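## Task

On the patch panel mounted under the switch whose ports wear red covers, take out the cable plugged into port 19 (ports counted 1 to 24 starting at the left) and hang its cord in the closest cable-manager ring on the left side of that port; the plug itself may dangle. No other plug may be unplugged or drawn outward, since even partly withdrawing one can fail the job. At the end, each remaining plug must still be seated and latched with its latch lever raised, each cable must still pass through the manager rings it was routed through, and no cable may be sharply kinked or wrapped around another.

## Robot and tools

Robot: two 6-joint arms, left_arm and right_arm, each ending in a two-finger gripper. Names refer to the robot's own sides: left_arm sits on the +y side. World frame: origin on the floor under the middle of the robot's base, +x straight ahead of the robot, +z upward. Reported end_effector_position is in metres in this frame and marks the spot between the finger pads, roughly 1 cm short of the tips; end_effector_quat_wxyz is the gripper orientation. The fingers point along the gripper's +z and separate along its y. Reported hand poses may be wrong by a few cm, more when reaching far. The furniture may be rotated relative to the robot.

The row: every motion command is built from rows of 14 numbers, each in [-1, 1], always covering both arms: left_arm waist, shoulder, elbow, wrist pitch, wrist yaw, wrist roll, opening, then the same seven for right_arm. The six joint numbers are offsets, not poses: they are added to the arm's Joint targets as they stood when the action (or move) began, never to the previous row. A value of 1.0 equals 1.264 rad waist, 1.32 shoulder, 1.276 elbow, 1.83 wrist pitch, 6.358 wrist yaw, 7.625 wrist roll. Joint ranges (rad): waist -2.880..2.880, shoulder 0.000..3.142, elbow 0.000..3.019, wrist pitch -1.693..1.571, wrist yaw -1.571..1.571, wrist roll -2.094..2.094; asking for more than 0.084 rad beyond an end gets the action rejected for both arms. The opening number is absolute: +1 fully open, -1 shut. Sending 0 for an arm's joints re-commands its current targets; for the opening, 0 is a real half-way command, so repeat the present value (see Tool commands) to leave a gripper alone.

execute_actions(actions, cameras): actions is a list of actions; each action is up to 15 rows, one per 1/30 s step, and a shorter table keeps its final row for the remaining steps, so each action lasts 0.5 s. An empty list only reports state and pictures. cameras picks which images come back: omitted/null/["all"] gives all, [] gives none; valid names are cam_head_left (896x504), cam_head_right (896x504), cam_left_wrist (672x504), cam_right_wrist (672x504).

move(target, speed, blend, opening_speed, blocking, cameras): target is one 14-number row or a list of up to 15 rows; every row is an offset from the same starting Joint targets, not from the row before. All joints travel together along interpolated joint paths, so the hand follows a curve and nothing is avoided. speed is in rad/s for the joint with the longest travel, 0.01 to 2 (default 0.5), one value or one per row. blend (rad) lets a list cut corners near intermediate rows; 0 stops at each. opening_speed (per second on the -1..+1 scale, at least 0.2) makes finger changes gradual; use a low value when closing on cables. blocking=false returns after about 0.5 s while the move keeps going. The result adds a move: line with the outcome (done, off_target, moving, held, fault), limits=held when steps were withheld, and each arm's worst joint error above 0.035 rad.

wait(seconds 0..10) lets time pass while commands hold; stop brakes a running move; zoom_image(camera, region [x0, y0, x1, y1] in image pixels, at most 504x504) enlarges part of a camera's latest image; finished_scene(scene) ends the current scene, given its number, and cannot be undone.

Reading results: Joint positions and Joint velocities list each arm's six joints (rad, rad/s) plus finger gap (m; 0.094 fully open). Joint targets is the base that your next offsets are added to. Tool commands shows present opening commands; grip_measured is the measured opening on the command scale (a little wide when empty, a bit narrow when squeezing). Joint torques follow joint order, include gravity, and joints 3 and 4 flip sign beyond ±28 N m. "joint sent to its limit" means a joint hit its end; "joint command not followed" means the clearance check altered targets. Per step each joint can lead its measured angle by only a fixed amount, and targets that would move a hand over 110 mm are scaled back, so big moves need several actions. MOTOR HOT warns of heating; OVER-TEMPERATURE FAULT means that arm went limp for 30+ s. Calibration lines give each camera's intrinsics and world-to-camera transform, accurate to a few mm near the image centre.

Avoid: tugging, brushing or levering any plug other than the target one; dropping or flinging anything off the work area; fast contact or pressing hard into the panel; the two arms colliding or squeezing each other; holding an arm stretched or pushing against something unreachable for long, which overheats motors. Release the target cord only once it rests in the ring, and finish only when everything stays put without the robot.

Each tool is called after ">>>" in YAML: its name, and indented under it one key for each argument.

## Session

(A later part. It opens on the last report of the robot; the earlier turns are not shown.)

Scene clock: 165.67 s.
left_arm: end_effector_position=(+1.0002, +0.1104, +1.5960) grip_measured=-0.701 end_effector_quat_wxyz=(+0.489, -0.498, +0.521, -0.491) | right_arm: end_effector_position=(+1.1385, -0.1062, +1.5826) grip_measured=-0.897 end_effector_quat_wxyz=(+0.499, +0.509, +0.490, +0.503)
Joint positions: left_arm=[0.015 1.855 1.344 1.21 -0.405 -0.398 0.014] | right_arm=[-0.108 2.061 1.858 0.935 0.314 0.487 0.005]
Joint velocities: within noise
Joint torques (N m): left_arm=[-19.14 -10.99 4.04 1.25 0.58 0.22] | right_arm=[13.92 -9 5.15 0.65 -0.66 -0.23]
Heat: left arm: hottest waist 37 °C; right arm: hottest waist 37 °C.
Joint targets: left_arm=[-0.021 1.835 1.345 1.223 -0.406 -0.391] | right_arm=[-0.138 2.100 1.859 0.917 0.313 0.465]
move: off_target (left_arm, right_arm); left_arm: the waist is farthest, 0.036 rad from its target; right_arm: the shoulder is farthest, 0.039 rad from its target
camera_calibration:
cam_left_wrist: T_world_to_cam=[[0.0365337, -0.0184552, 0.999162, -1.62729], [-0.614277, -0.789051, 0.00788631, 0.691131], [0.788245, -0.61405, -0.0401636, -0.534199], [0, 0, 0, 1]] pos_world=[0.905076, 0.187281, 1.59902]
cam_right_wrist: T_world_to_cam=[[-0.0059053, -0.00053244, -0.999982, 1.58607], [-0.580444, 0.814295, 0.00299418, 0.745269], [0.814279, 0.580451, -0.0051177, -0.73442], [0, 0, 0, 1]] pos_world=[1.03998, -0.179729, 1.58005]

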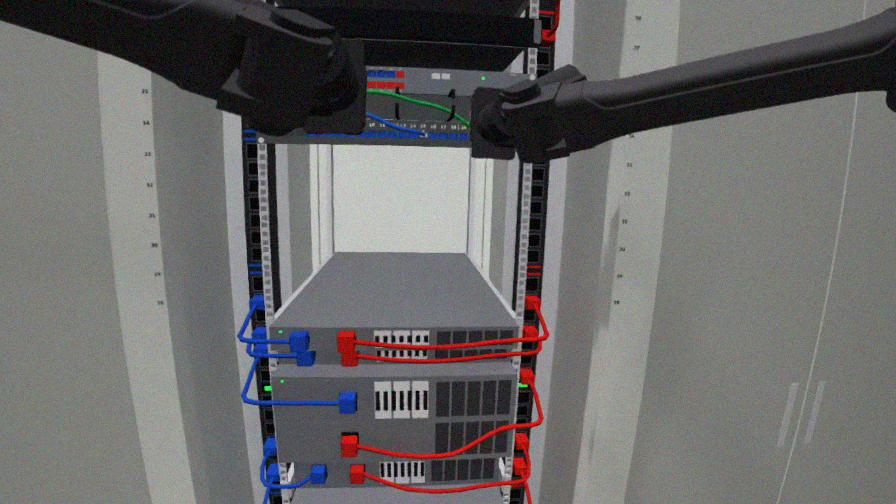

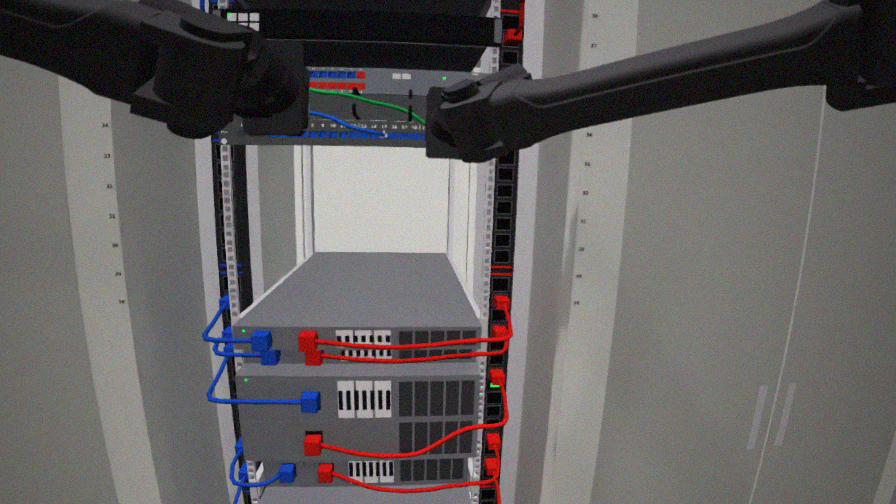

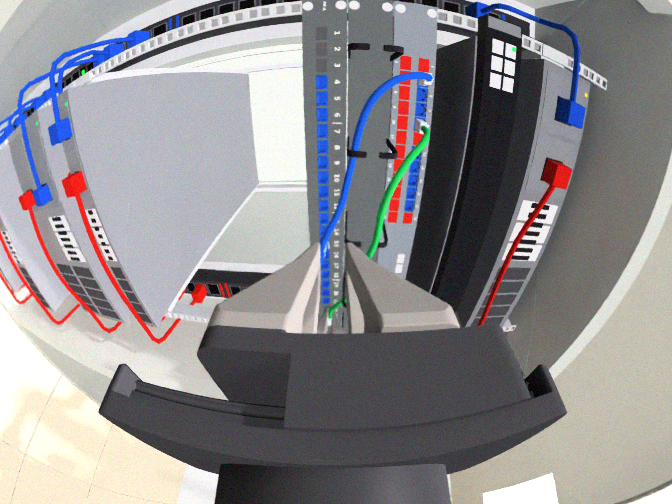

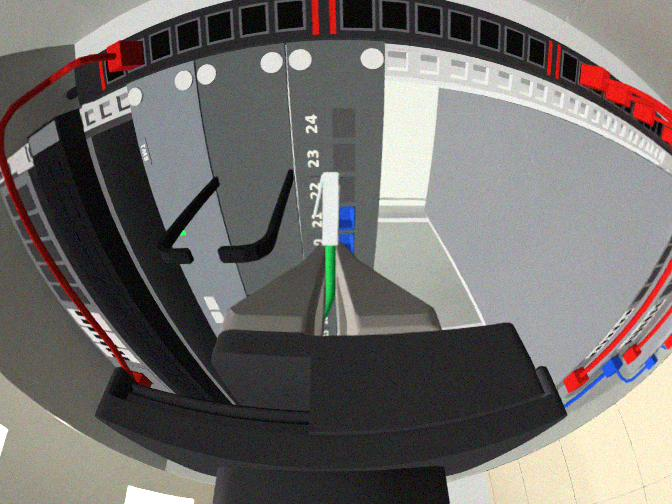

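>>> move:
  target: [-0.019,0.0871,0.2476,-0.0967,-0.0022,0.0014,-0.6,0,0,0,0,0,0,-0.95]
  speed: 0.2

>>> zoom_image:
  camera: "cam_left_wrist"
  region: [280, 50, 440, 310]

Scene clock: 169.47 s.
left_arm: end_effector_position=(+1.0727, +0.1083, +1.6430) grip_measured=-0.602 end_effector_quat_wxyz=(+0.498, -0.510, +0.499, -0.492) | right_arm: end_effector_position=(+1.1385, -0.1061, +1.5826) grip_measured=-0.897 end_effector_quat_wxyz=(+0.499, +0.509, +0.490, +0.502)
Joint positions: left_arm=[-0.006 1.935 1.636 1.054 -0.419 -0.388 0.019] | right_arm=[-0.108 2.061 1.858 0.935 0.314 0.486 0.005]
Joint velocities: within noise
Joint torques (N m): left_arm=[-20.95 -8.35 6.43 0.51 0.57 0.22] | right_arm=[14.04 -8.7 5.19 0.62 -0.66 -0.18]
Heat: left arm: hottest waist 37 °C; right arm: hottest waist 36 °C.
Joint targets: left_arm=[-0.046 1.950 1.661 1.046 -0.420 -0.380] | right_arm=[-0.138 2.100 1.859 0.917 0.313 0.465]
move: off_target (left_arm, right_arm); left_arm: the waist is farthest, 0.039 rad from its target; right_arm: the shoulder is farthest, 0.039 rad from its target
camera_calibration:
cam_left_wrist: T_world_to_cam=[[0.0170713, 0.00728907, 0.999828, -1.65994], [-0.580943, -0.81379, 0.015852, 0.687403], [0.813765, -0.581114, -0.00965792, -0.671798], [0, 0, 0, 1]] pos_world=[0.974365, 0.18111, 1.64227]
cam_right_wrist: T_world_to_cam=[[-0.00608652, -0.00179484, -0.99998, 1.5861], [-0.580705, 0.814111, 0.00207332, 0.746939], [0.814091, 0.580706, -0.00599738, -0.732835], [0, 0, 0, 1]] pos_world=[1.04, -0.179683, 1.58012]

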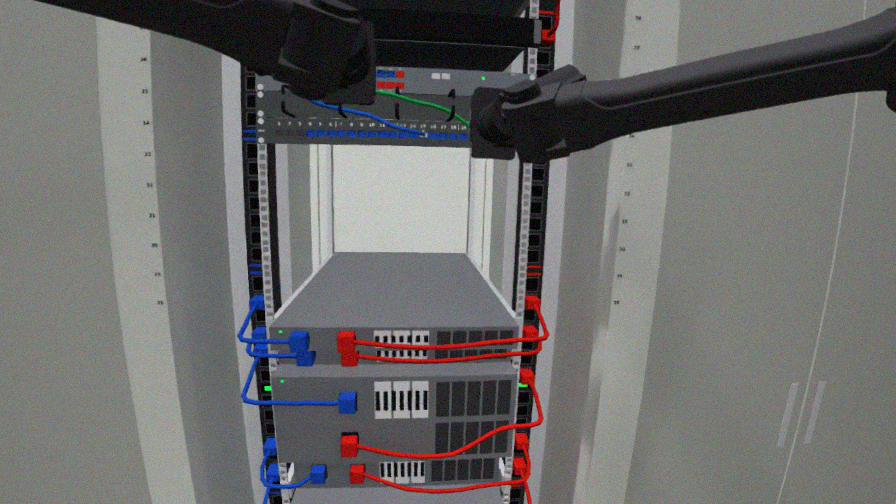

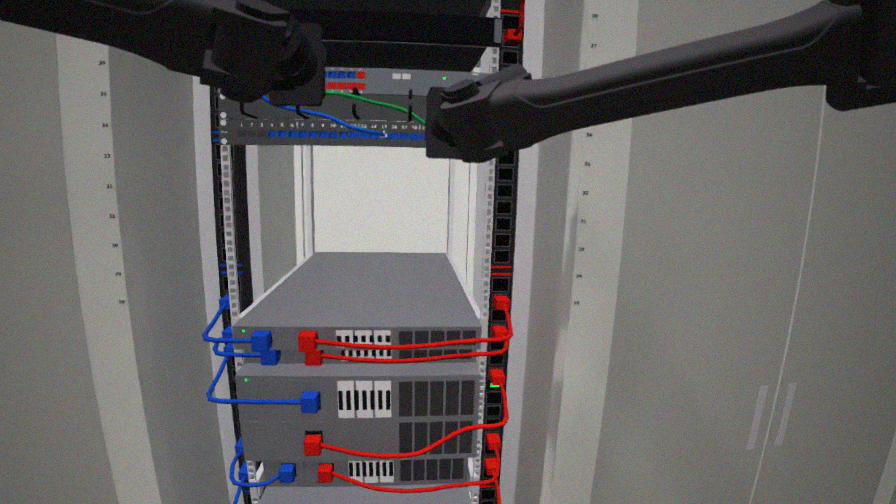

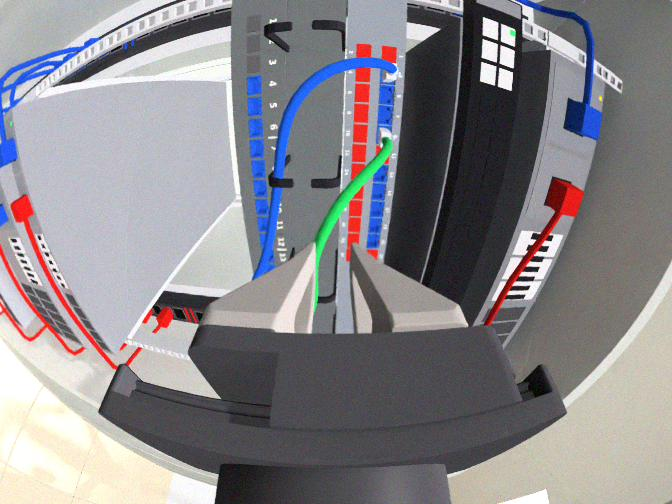

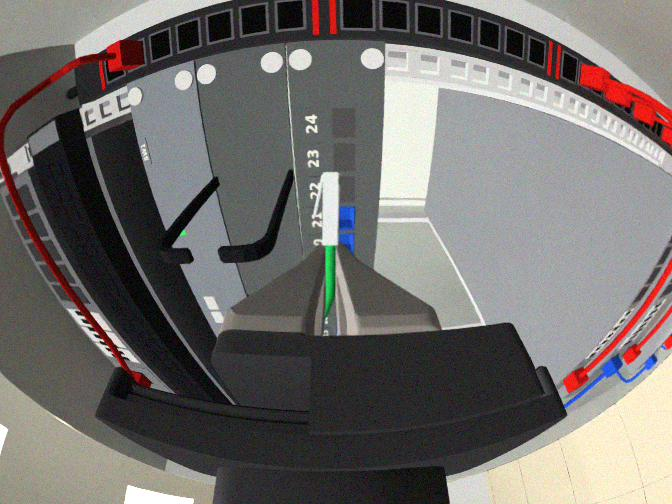

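Scaled by 1.938 from the camera's 672x504 image, which has a finer 960x720 frame.

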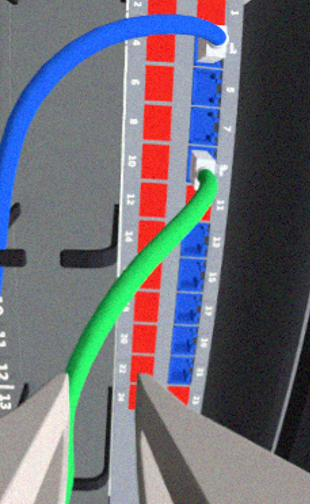

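>>> move:
  target: [0.0799,0.047,0.1324,-0.0623,0.0046,-0.0052,-0.6,0,0,0,0,0,0,-0.95]
  speed: 0.12
  cameras: ["cam_left_wrist"]

>>> zoom_image:
  camera: "cam_left_wrist"
  region: [260, 50, 440, 340]

Scene clock: 171.93 s.
left_arm: end_effector_position=(+1.1161, +0.1057, +1.6391) grip_measured=-0.602 end_effector_quat_wxyz=(+0.499, -0.507, +0.500, -0.494) | right_arm: end_effector_position=(+1.1386, -0.1062, +1.5825) grip_measured=-0.897 end_effector_quat_wxyz=(+0.499, +0.508, +0.490, +0.503)
Joint positions: left_arm=[0.024 1.999 1.802 0.94 -0.39 -0.411 0.019] | right_arm=[-0.108 2.061 1.858 0.935 0.313 0.486 0.005]
Joint velocities: within noise
Joint torques (N m): left_arm=[-16.26 -9.93 6.75 0.49 0.6 0.05] | right_arm=[13.98 -9 5.19 0.65 -0.6 -0.22]
Heat: left arm: hottest waist 37 °C; right arm: hottest waist 36 °C.
Joint targets: left_arm=[0.055 2.012 1.830 0.932 -0.391 -0.420] | right_arm=[-0.138 2.100 1.859 0.917 0.313 0.465]
move: off_target (right_arm); right_arm: the shoulder is farthest, 0.039 rad from its target
camera_calibration:
cam_left_wrist: T_world_to_cam=[[0.011963, 0.00607217, 0.99991, -1.65111], [-0.585556, -0.810544, 0.0119279, 0.721872], [0.810543, -0.585646, -0.00614096, -0.710375], [0, 0, 0, 1]] pos_world=[1.01824, 0.179106, 1.63798]
Images, in order (width x height): cam_left_wrist 672x504.

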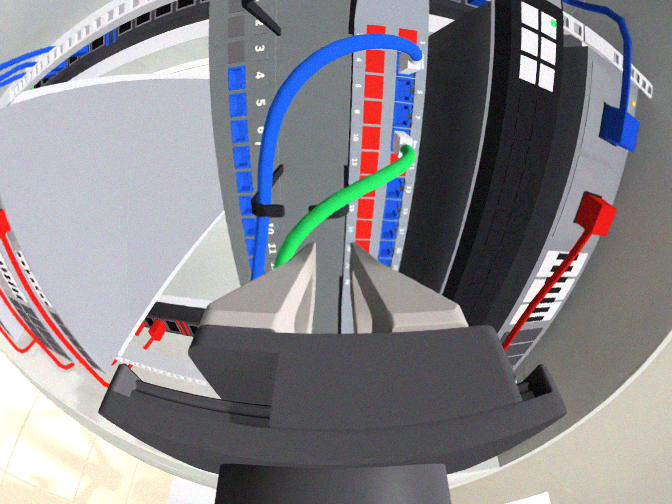

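Scaled by 1.738 from the camera's 672x504 image, which has a finer 960x720 frame.

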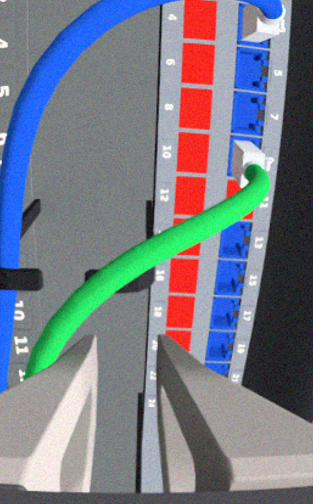

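>>> move:
  target: [-0.0672,-0.0659,-0.1567,0.077,-0.0035,0.0041,-0.6,0,0,0,0,0,0,-0.95]
  speed: 0.15
  cameras: ["cam_left_wrist"]

>>> zoom_image:
  camera: "cam_left_wrist"
  region: [260, 50, 440, 340]

Scene clock: 174.30 s.
left_arm: end_effector_position=(+1.0716, +0.1036, +1.6307) grip_measured=-0.602 end_effector_quat_wxyz=(+0.497, -0.509, +0.502, -0.491) | right_arm: end_effector_position=(+1.1386, -0.1061, +1.5826) grip_measured=-0.897 end_effector_quat_wxyz=(+0.499, +0.508, +0.490, +0.503)
Joint positions: left_arm=[0.006 1.946 1.63 1.06 -0.412 -0.397 0.019] | right_arm=[-0.108 2.061 1.858 0.935 0.312 0.486 0.005]
Joint velocities: within noise
Joint torques (N m): left_arm=[-20.78 -12.04 4.36 1.18 0.59 0.25] | right_arm=[14.27 -8.7 5.22 0.69 -0.55 -0.21]
Heat: left arm: hottest waist 38 °C; right arm: hottest waist 36 °C.
Joint targets: left_arm=[-0.030 1.925 1.630 1.073 -0.413 -0.388] | right_arm=[-0.138 2.100 1.859 0.917 0.313 0.465]
move: off_target (left_arm, right_arm); left_arm: the waist is farthest, 0.036 rad from its target; right_arm: the shoulder is farthest, 0.039 rad from its target
camera_calibration:
cam_left_wrist: T_world_to_cam=[[0.0217247, 0.00360438, 0.999757, -1.65212], [-0.584953, -0.810916, 0.0156346, 0.687541], [0.810776, -0.585151, -0.0155086, -0.660639], [0, 0, 0, 1]] pos_world=[0.973702, 0.17692, 1.63073]
Images, in order (width x height): cam_left_wrist 672x504.

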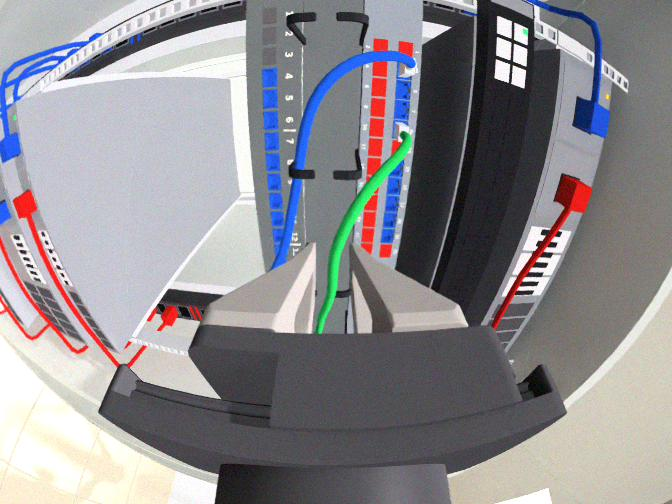

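Scaled by 1.738 from the camera's 672x504 image, which has a finer 960x720 frame.

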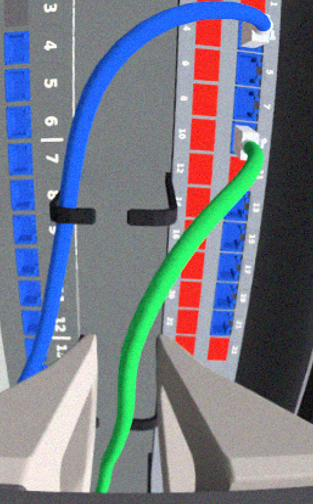

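>>> move:
  target:
    - [0.0736,0.0644,0.1458,-0.0743,0.0031,-0.0049,-0.6,0,0,0,0,0,0,-0.95]
    - [0.0736,0.0644,0.1458,-0.0743,0.0031,-0.0049,-0.93,0,0,0,0,0,0,-0.95]
  speed: 0.12
  opening_speed: 0.4
  cameras: ["cam_left_wrist"]

>>> zoom_image:
  camera: "cam_left_wrist"
  region: [260, 50, 440, 340]

Scene clock: 177.73 s.
left_arm: end_effector_position=(+1.1164, +0.1082, +1.6283) grip_measured=-0.915 end_effector_quat_wxyz=(+0.497, -0.509, +0.503, -0.490) | right_arm: end_effector_position=(+1.1385, -0.1056, +1.5824) grip_measured=-0.897 end_effector_quat_wxyz=(+0.499, +0.508, +0.490, +0.503)
Joint positions: left_arm=[0.037 1.997 1.79 0.942 -0.39 -0.417 0.004] | right_arm=[-0.108 2.062 1.858 0.934 0.312 0.486 0.005]
Joint velocities: within noise
Joint torques (N m): left_arm=[-16.62 -10.29 6.56 0.61 0.48 0.04] | right_arm=[14.27 -8.82 5.22 0.69 -0.58 -0.19]
Heat: left arm: hottest waist 38 °C; right arm: hottest waist 36 °C.
Joint targets: left_arm=[0.063 2.010 1.816 0.937 -0.394 -0.426] | right_arm=[-0.138 2.100 1.859 0.917 0.313 0.465]
move: off_target (right_arm); right_arm: the shoulder is farthest, 0.038 rad from its target
camera_calibration:
cam_left_wrist: T_world_to_cam=[[0.0223597, 0.00161199, 0.999749, -1.65115], [-0.584499, -0.811267, 0.0143806, 0.719042], [0.811086, -0.584674, -0.0171975, -0.691902], [0, 0, 0, 1]] pos_world=[1.01839, 0.181459, 1.62849]
Images, in order (width x height): cam_left_wrist 672x504.

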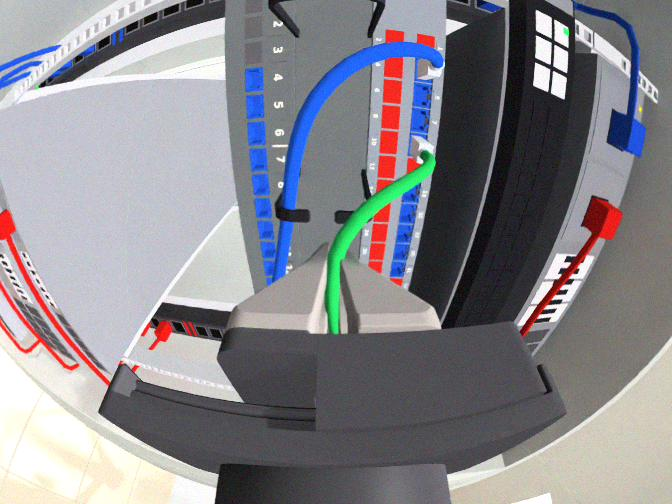

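Scaled by 1.738 from the camera's 672x504 image, which has a finer 960x720 frame.

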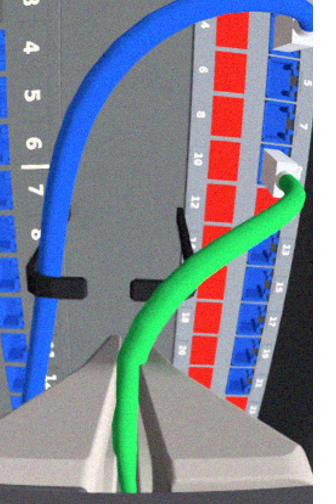

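>>> move:
  target:
    - [0,0,0,0,0,0,-0.75,0,0,0,0,0,0,-0.95]
    - [0.0022,0.0136,0.0331,-0.0138,0.0003,-0.0003,-0.75,0,0,0,0,0,0,-0.95]
    - [0.0022,0.0136,0.0331,-0.0138,0.0003,-0.0003,-0.93,0,0,0,0,0,0,-0.95]
  speed: 0.1
  opening_speed: 0.4
  cameras: ["cam_left_wrist"]

>>> zoom_image:
  camera: "cam_left_wrist"
  region: [260, 50, 440, 340]

Scene clock: 180.40 s.
left_arm: end_effector_position=(+1.1239, +0.1044, +1.6296) grip_measured=-0.927 end_effector_quat_wxyz=(+0.496, -0.509, +0.504, -0.491) | right_arm: end_effector_position=(+1.1385, -0.1056, +1.5824) grip_measured=-0.897 end_effector_quat_wxyz=(+0.499, +0.508, +0.490, +0.503)
Joint positions: left_arm=[0.037 2.015 1.83 0.918 -0.391 -0.419 0.003] | right_arm=[-0.108 2.062 1.858 0.934 0.312 0.486 0.005]
Joint velocities: within noise
Joint torques (N m): left_arm=[-16.62 -10.52 6.8 0.55 0.58 0.03] | right_arm=[14.33 -9.11 5.19 0.59 -0.57 -0.2]
Heat: left arm: hottest waist 38 °C; right arm: hottest waist 36 °C.
Joint targets: left_arm=[0.066 2.028 1.858 0.912 -0.392 -0.428] | right_arm=[-0.138 2.100 1.859 0.917 0.313 0.465]
move: off_target (right_arm); right_arm: the shoulder is farthest, 0.038 rad from its target
camera_calibration:
cam_left_wrist: T_world_to_cam=[[0.0238501, 0.00238053, 0.999713, -1.65435], [-0.586426, -0.809847, 0.0159188, 0.719829], [0.809652, -0.586637, -0.017919, -0.697193], [0, 0, 0, 1]] pos_world=[1.02607, 0.17789, 1.62993]
Images, in order (width x height): cam_left_wrist 672x504.

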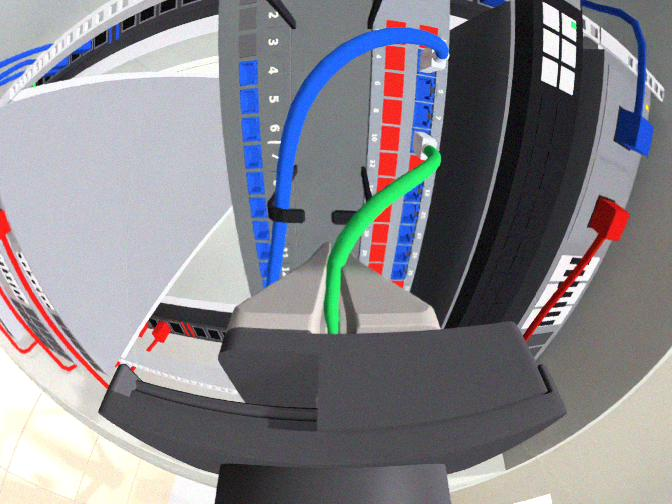

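Scaled by 1.738 from the camera's 672x504 image, which has a finer 960x720 frame.

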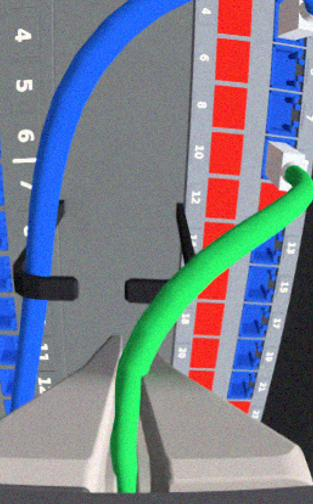

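>>> move:
  target:
    - [0,0,0,0,0,0,-0.75,0,0,0,0,0,0,-0.95]
    - [-0.03,-0.034,-0.0833,0.036,-0.0015,0.0015,-0.75,0,0,0,0,0,0,-0.95]
    - [-0.03,-0.034,-0.0833,0.036,-0.0015,0.0015,-0.93,0,0,0,0,0,0,-0.95]
  speed: 0.1
  opening_speed: 0.4
  cameras: ["cam_left_wrist"]

>>> zoom_image:
  camera: "cam_left_wrist"
  region: [260, 50, 440, 340]

Scene clock: 183.67 s.
left_arm: end_effector_position=(+1.1038, +0.0938, +1.6156) grip_measured=-0.886 end_effector_quat_wxyz=(+0.491, -0.506, +0.513, -0.490) | right_arm: end_effector_position=(+1.1385, -0.1055, +1.5826) grip_measured=-0.897 end_effector_quat_wxyz=(+0.499, +0.507, +0.490, +0.503)
Joint positions: left_arm=[0.037 2.005 1.753 0.963 -0.396 -0.419 0.005] | right_arm=[-0.108 2.062 1.858 0.934 0.311 0.486 0.005]
Joint velocities: within noise
Joint torques (N m): left_arm=[-19.43 -13.1 4.26 1.32 0.4 0.16] | right_arm=[14.33 -8.94 5.23 0.65 -0.52 -0.22]
Heat: left arm: hottest waist 38 °C; right arm: hottest waist 36 °C.
Joint targets: left_arm=[0.028 1.983 1.752 0.977 -0.401 -0.417] | right_arm=[-0.138 2.100 1.859 0.917 0.313 0.465]
move: off_target (right_arm); right_arm: the shoulder is farthest, 0.038 rad from its target
camera_calibration:
cam_left_wrist: T_world_to_cam=[[0.0366677, -0.00520976, 0.999314, -1.65262], [-0.598867, -0.800651, 0.0178001, 0.709548], [0.800009, -0.599109, -0.032478, -0.652146], [0, 0, 0, 1]] pos_world=[1.00725, 0.168784, 1.61768]
Images, in order (width x height): cam_left_wrist 672x504.

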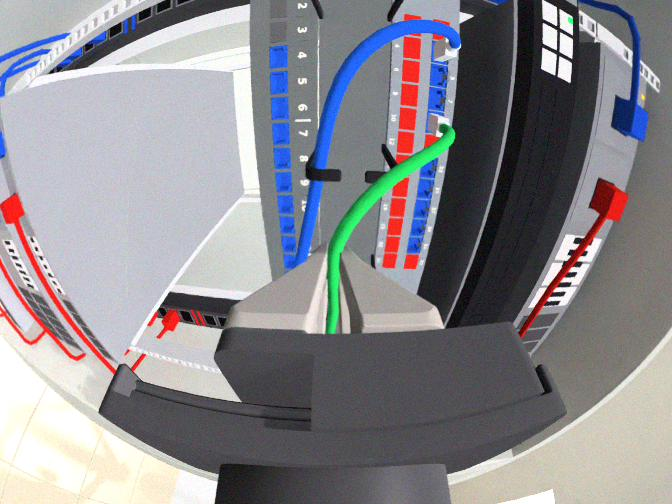

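Scaled by 1.738 from the camera's 672x504 image, which has a finer 960x720 frame.

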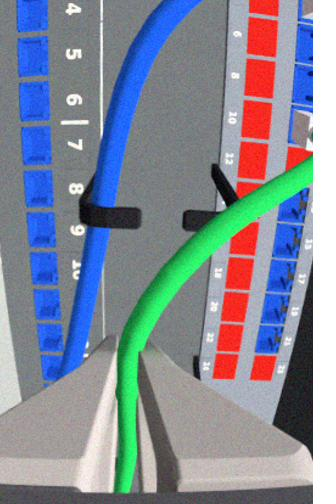

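>>> move:
  target: [0,0,0,0,0,0,-0.93,0,0,0,0,0,0,-0.6]
  opening_speed: 0.3

>>> zoom_image:
  camera: "cam_head_left"
  region: [360, 70, 500, 150]

Scene clock: 185.47 s.
left_arm: end_effector_position=(+1.1045, +0.0968, +1.6169) grip_measured=-0.888 end_effector_quat_wxyz=(+0.492, -0.508, +0.510, -0.489) | right_arm: end_effector_position=(+1.1367, -0.0987, +1.5782) grip_measured=-0.602 end_effector_quat_wxyz=(+0.497, +0.504, +0.496, +0.503)
Joint positions: left_arm=[0.037 2.002 1.753 0.966 -0.398 -0.419 0.005] | right_arm=[-0.108 2.07 1.858 0.93 0.311 0.483 0.019]
Joint velocities: within noise
Joint torques (N m): left_arm=[-19.37 -12.81 4.26 1.2 0.49 0.16] | right_arm=[14.45 -9.35 5.23 0.76 -0.52 -0.14]
Heat: left arm: hottest waist 38 °C; right arm: hottest waist 36 °C.
Joint targets: left_arm=[0.028 1.983 1.752 0.977 -0.401 -0.417] | right_arm=[-0.138 2.100 1.859 0.917 0.313 0.465]
move: done
camera_calibration:
cam_left_wrist: T_world_to_cam=[[0.0359651, -0.00271395, 0.999349, -1.65343], [-0.593803, -0.804382, 0.0191856, 0.704894], [0.803806, -0.594107, -0.0305412, -0.658632], [0, 0, 0, 1]] pos_world=[1.00745, 0.171219, 1.61872]
cam_right_wrist: T_world_to_cam=[[-0.00932921, -0.0100111, -0.999906, 1.58442], [-0.591091, 0.806601, -0.0025608, 0.758297], [0.806551, 0.591012, -0.0134424, -0.714348], [0, 0, 0, 1]] pos_world=[1.03916, -0.173593, 1.57661]

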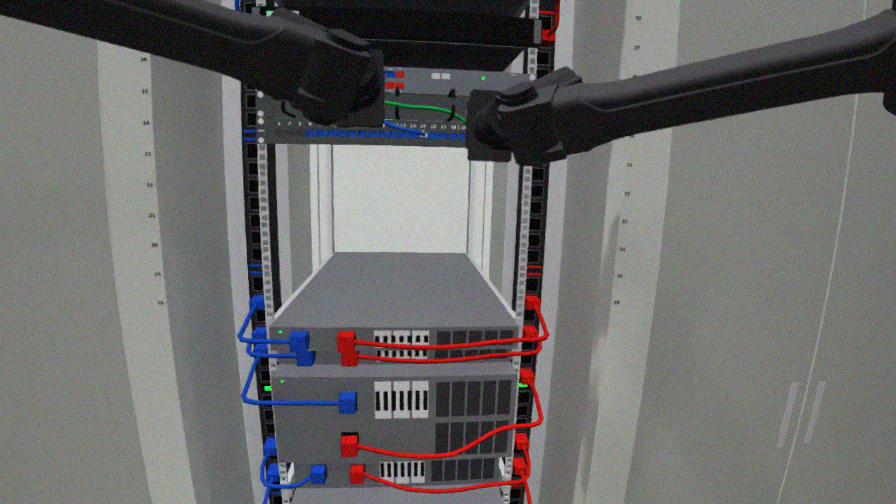

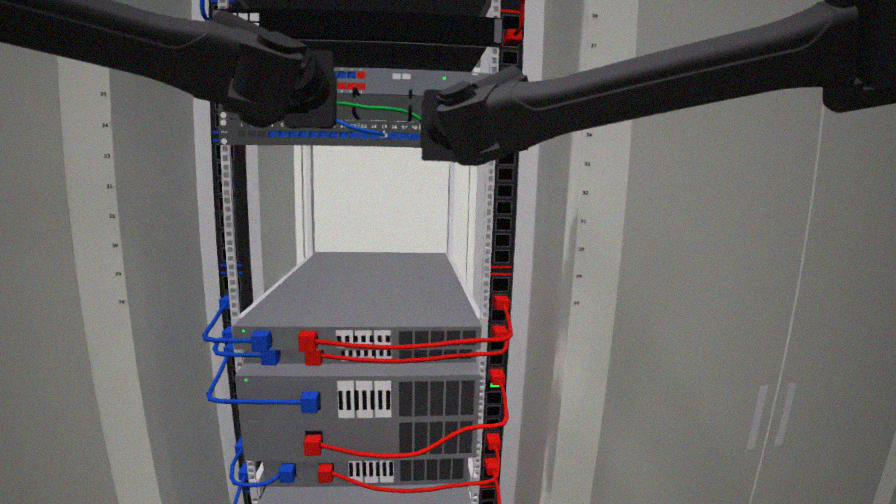

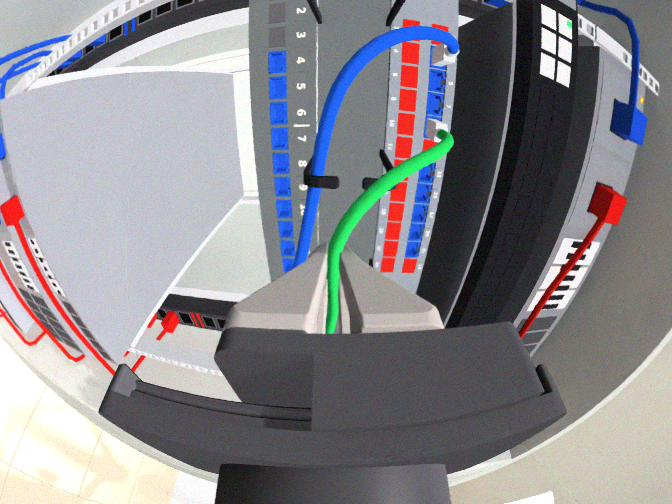

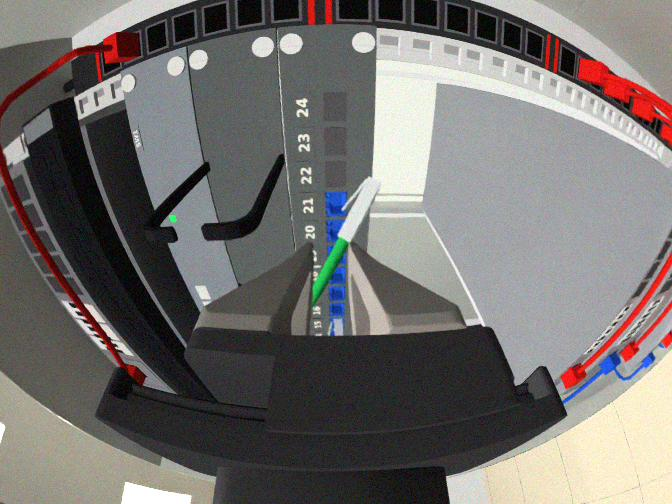

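Scaled by 3.600 from the camera's 896x504 image, which has a finer 1280x720 frame.

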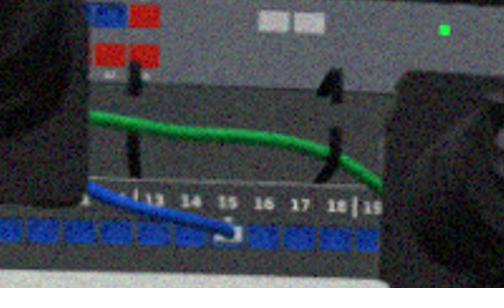

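>>> move:
  target: [0,0,-0.0157,0.0087,0,-0.0485,-0.93,0,0,0,0,0,0,-0.6]
  speed: 0.3
  cameras: ["cam_left_wrist"]

>>> zoom_image:
  camera: "cam_left_wrist"
  region: [300, 110, 440, 290]

Scene clock: 188.13 s.
left_arm: end_effector_position=(+1.1018, +0.0973, +1.6174) grip_measured=-0.887 end_effector_quat_wxyz=(+0.403, -0.585, +0.415, -0.568) | right_arm: end_effector_position=(+1.1360, -0.0957, +1.5770) grip_measured=-0.601 end_effector_quat_wxyz=(+0.496, +0.502, +0.498, +0.504)
Joint positions: left_arm=[0.037 1.997 1.741 0.977 -0.39 -0.76 0.005] | right_arm=[-0.108 2.073 1.858 0.927 0.308 0.483 0.019]
Joint velocities: within noise
Joint torques (N m): left_arm=[-19.31 -12.4 3.63 1.39 0.13 -0.19] | right_arm=[13.98 -9.64 5.16 0.87 -0.42 -0.18]
Heat: left arm: hottest waist 38 °C; right arm: hottest waist 36 °C.
Joint targets: left_arm=[0.028 1.983 1.732 0.993 -0.401 -0.786] | right_arm=[-0.138 2.100 1.859 0.917 0.313 0.465]
move: done
camera_calibration:
cam_left_wrist: T_world_to_cam=[[0.0258299, 0.332868, 0.94262, -1.58361], [-0.586836, -0.758317, 0.283866, 0.263377], [0.809294, -0.560495, 0.175751, -0.999149], [0, 0, 0, 1]] pos_world=[1.00407, 0.166837, 1.59358]
Images, in order (width x height): cam_left_wrist 672x504.

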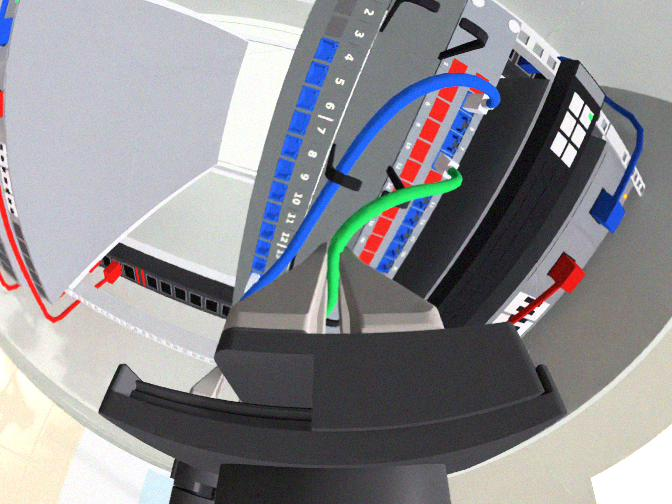

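Scaled by 2.800 from the camera's 672x504 image, which has a finer 960x720 frame.

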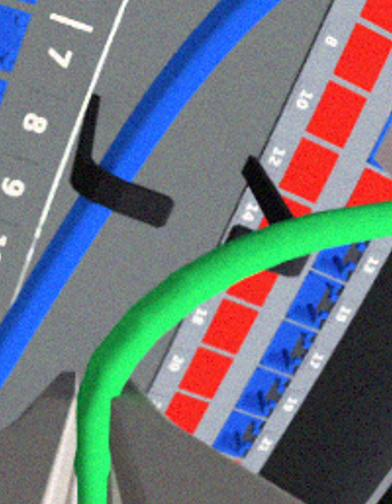

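>>> move:
  target: [0.0372,-0.0053,-0.0078,0.001,0,0,-0.93,0,0,0,0,0,0,-0.6]
  speed: 0.1
  cameras: ["cam_left_wrist"]

>>> zoom_image:
  camera: "cam_left_wrist"
  region: [300, 110, 440, 290]

Scene clock: 189.83 s.
left_arm: end_effector_position=(+1.1010, +0.1053, +1.6188) grip_measured=-0.887 end_effector_quat_wxyz=(+0.403, -0.590, +0.409, -0.568) | right_arm: end_effector_position=(+1.1341, -0.0894, +1.5717) grip_measured=-0.601 end_effector_quat_wxyz=(+0.493, +0.501, +0.504, +0.502)
Joint positions: left_arm=[0.038 1.982 1.727 0.985 -0.394 -0.767 0.005] | right_arm=[-0.109 2.082 1.858 0.925 0.311 0.481 0.019]
Joint velocities: within noise
Joint torques (N m): left_arm=[-15.44 -11.75 4.03 1.14 0.32 -0.09] | right_arm=[14.51 -9.99 5.22 1.06 -0.54 -0.14]
Heat: left arm: hottest waist 38 °C; right arm: hottest waist 36 °C.
Joint targets: left_arm=[0.075 1.976 1.722 0.995 -0.401 -0.786] | right_arm=[-0.138 2.100 1.859 0.917 0.313 0.465]
move: off_target (left_arm); left_arm: the waist is farthest, 0.037 rad from its target
camera_calibration:
cam_left_wrist: T_world_to_cam=[[0.0235307, 0.341933, 0.93943, -1.5808], [-0.578478, -0.761739, 0.291747, 0.247029], [0.815358, -0.550304, 0.179876, -1.00866], [0, 0, 0, 1]] pos_world=[1.00252, 0.173628, 1.59442]
Images, in order (width x height): cam_left_wrist 672x504.

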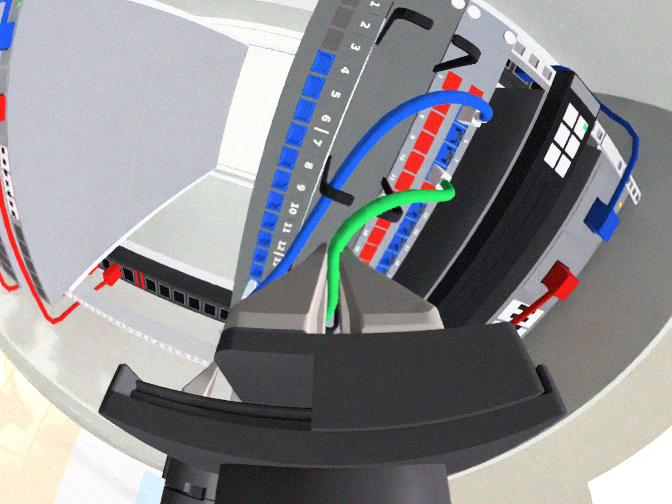

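Scaled by 2.800 from the camera's 672x504 image, which has a finer 960x720 frame.

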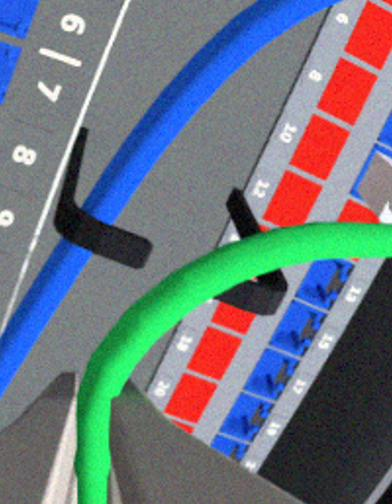

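>>> move:
  target: [0.0198,0.0197,-0.0043,0.0049,0.0017,-0.0012,-0.93,0,0,0,0,0,0,-0.6]
  speed: 0.1
  cameras: ["cam_left_wrist"]

>>> zoom_image:
  camera: "cam_left_wrist"
  region: [300, 110, 440, 290]

Scene clock: 190.97 s.
left_arm: end_effector_position=(+1.1050, +0.1124, +1.6105) grip_measured=-0.887 end_effector_quat_wxyz=(+0.408, -0.590, +0.405, -0.566) | right_arm: end_effector_position=(+1.1341, -0.0893, +1.5716) grip_measured=-0.601 end_effector_quat_wxyz=(+0.493, +0.501, +0.504, +0.502)
Joint positions: left_arm=[0.055 1.982 1.727 0.995 -0.381 -0.773 0.005] | right_arm=[-0.109 2.082 1.858 0.924 0.311 0.48 0.019]
Joint velocities: within noise
Joint torques (N m): left_arm=[-14.8 -9.76 3.51 1.13 0.22 -0.13] | right_arm=[14.68 -10.52 5.19 1.07 -0.56 -0.15]
Heat: left arm: hottest waist 38 °C; right arm: hottest waist 36 °C.
Joint targets: left_arm=[0.100 2.002 1.716 1.004 -0.390 -0.796] | right_arm=[-0.138 2.100 1.859 0.917 0.313 0.465]
move: off_target (left_arm); left_arm: the waist is farthest, 0.045 rad from its target
camera_calibration:
cam_left_wrist: T_world_to_cam=[[0.0136919, 0.340274, 0.940227, -1.56574], [-0.571034, -0.769233, 0.286706, 0.257902], [0.820812, -0.540827, 0.183776, -1.01983], [0, 0, 0, 1]] pos_world=[1.0058, 0.179616, 1.58563]
Images, in order (width x height): cam_left_wrist 672x504.

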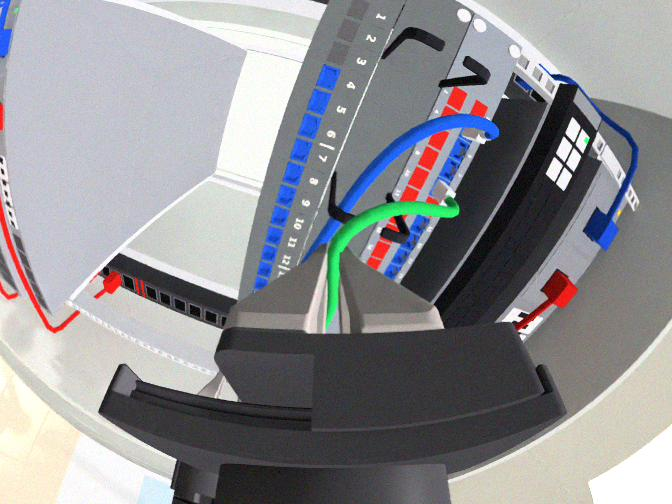

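Scaled by 2.800 from the camera's 672x504 image, which has a finer 960x720 frame.

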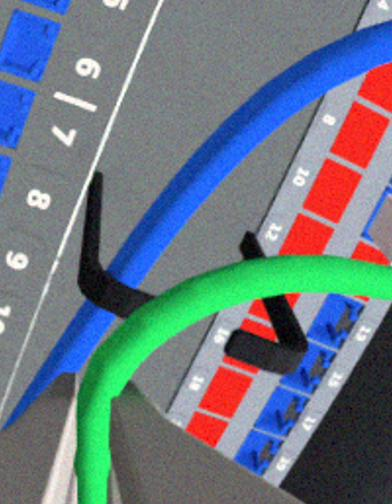

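>>> move:
  target:
    - [0,0,0,0,0,0,-0.6,0,0,0,0,0,0,-0.6]
    - [-0.0831,-0.0773,-0.1583,0.0852,-0.0031,0.0506,-0.6,0,0,0,0,0,0,-0.6]
    - [-0.1187,0.1182,0.0729,0.2546,-0.0193,0.0526,-0.6,0,0,0,0,0,0,-0.6]
  speed: 0.25

>>> zoom_image:
  camera: "cam_left_wrist"
  region: [260, 50, 440, 340]

Scene clock: 197.03 s.
left_arm: end_effector_position=(+1.0514, +0.0993, +1.6158) grip_measured=-0.601 end_effector_quat_wxyz=(+0.536, -0.613, +0.362, -0.455) | right_arm: end_effector_position=(+1.1341, -0.0891, +1.5716) grip_measured=-0.601 end_effector_quat_wxyz=(+0.493, +0.501, +0.504, +0.502)
Joint positions: left_arm=[-0.009 2.149 1.784 1.459 -0.511 -0.403 0.019] | right_arm=[-0.109 2.082 1.858 0.923 0.311 0.48 0.019]
Joint velocities: within noise
Joint torques (N m): left_arm=[-22.59 -11.11 6.15 0.8 0.65 0.22] | right_arm=[14.15 -10.34 5.23 1.25 -0.55 -0.15]
Heat: left arm: hottest waist 38 °C; right arm: hottest waist 36 °C.
Joint targets: left_arm=[-0.050 2.158 1.809 1.470 -0.513 -0.395] | right_arm=[-0.138 2.100 1.859 0.917 0.313 0.465]
move: off_target (left_arm); left_arm: the waist is farthest, 0.041 rad from its target
camera_calibration:
cam_left_wrist: T_world_to_cam=[[-0.0456933, 0.165511, 0.985149, -1.55832], [-0.302311, -0.942227, 0.144278, 0.1805], [0.952113, -0.291229, 0.0930892, -1.00022], [0, 0, 0, 1]] pos_world=[0.935689, 0.136696, 1.60224]
cam_right_wrist: T_world_to_cam=[[-0.017925, -0.0194289, -0.999651, 1.58638], [-0.603419, 0.797411, -0.00467815, 0.765467], [0.797223, 0.603124, -0.0260173, -0.686614], [0, 0, 0, 1]] pos_world=[1.03772, -0.165457, 1.57154]

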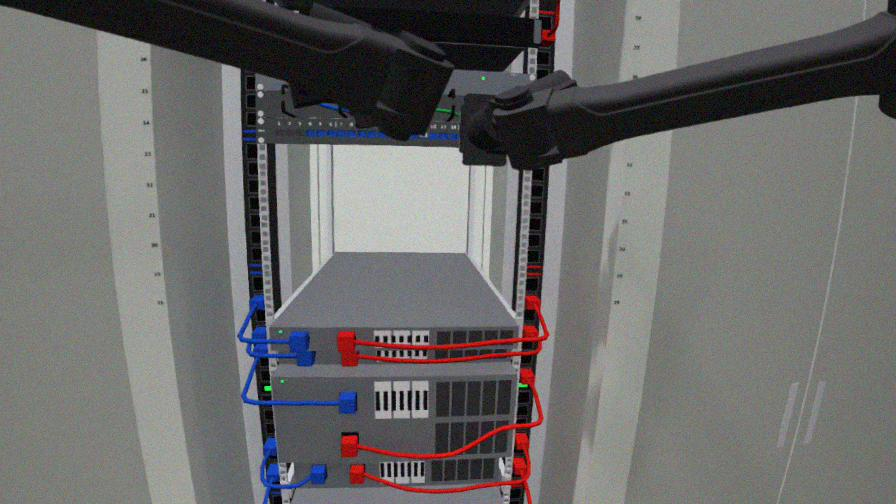

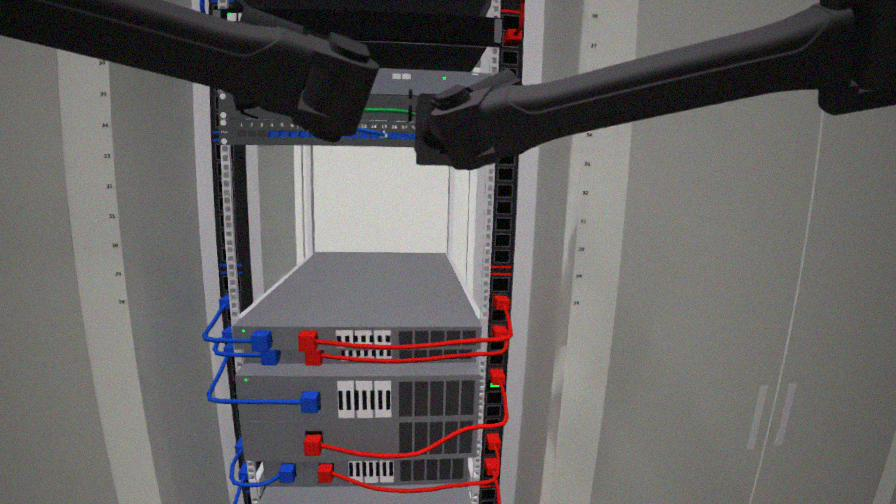

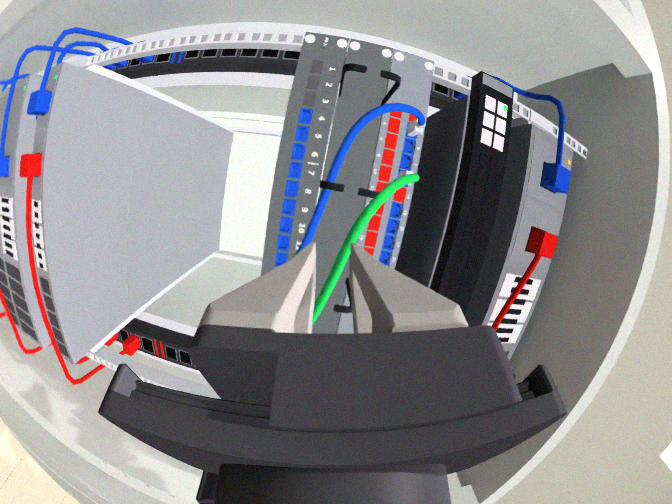

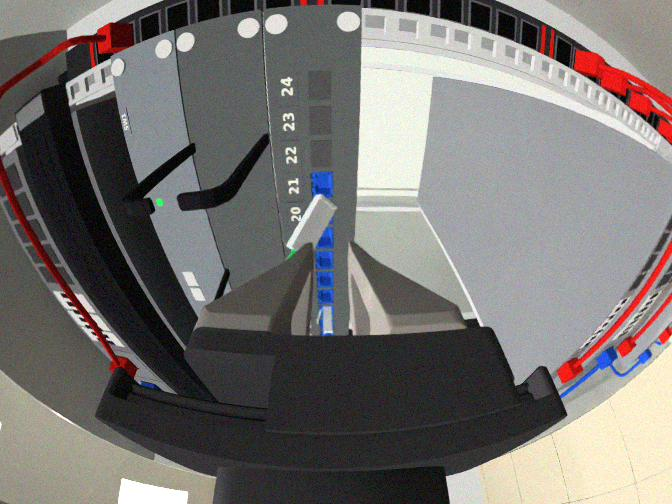

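Scaled by 1.738 from the camera's 672x504 image, which has a finer 960x720 frame.

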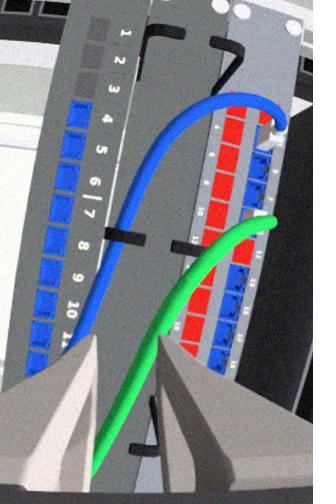

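>>> zoom_image:
  camera: "cam_head_right"
  region: [360, 70, 450, 140]

>>> zoom_image:
  camera: "cam_right_wrist"
  region: [200, 180, 360, 330]

Scaled by 5.600 from the camera's 896x504 image, which has a finer 1280x720 frame.

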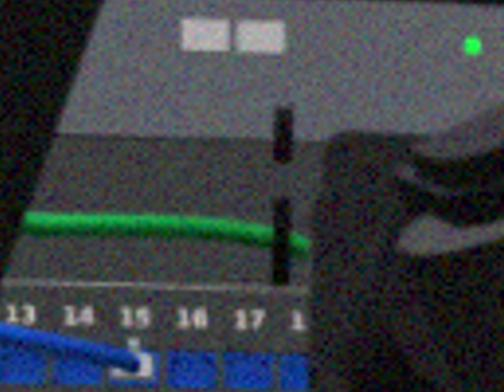

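Scaled by 3.150 from the camera's 672x504 image, which has a finer 960x720 frame.

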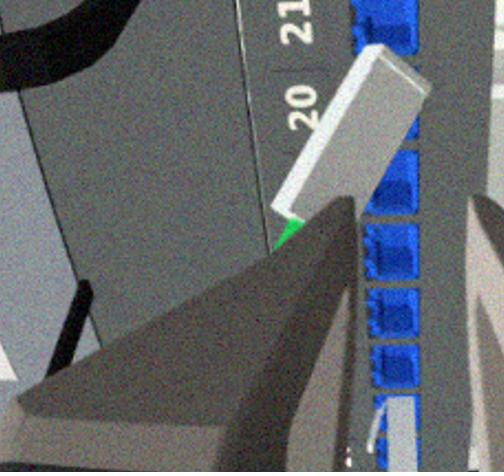

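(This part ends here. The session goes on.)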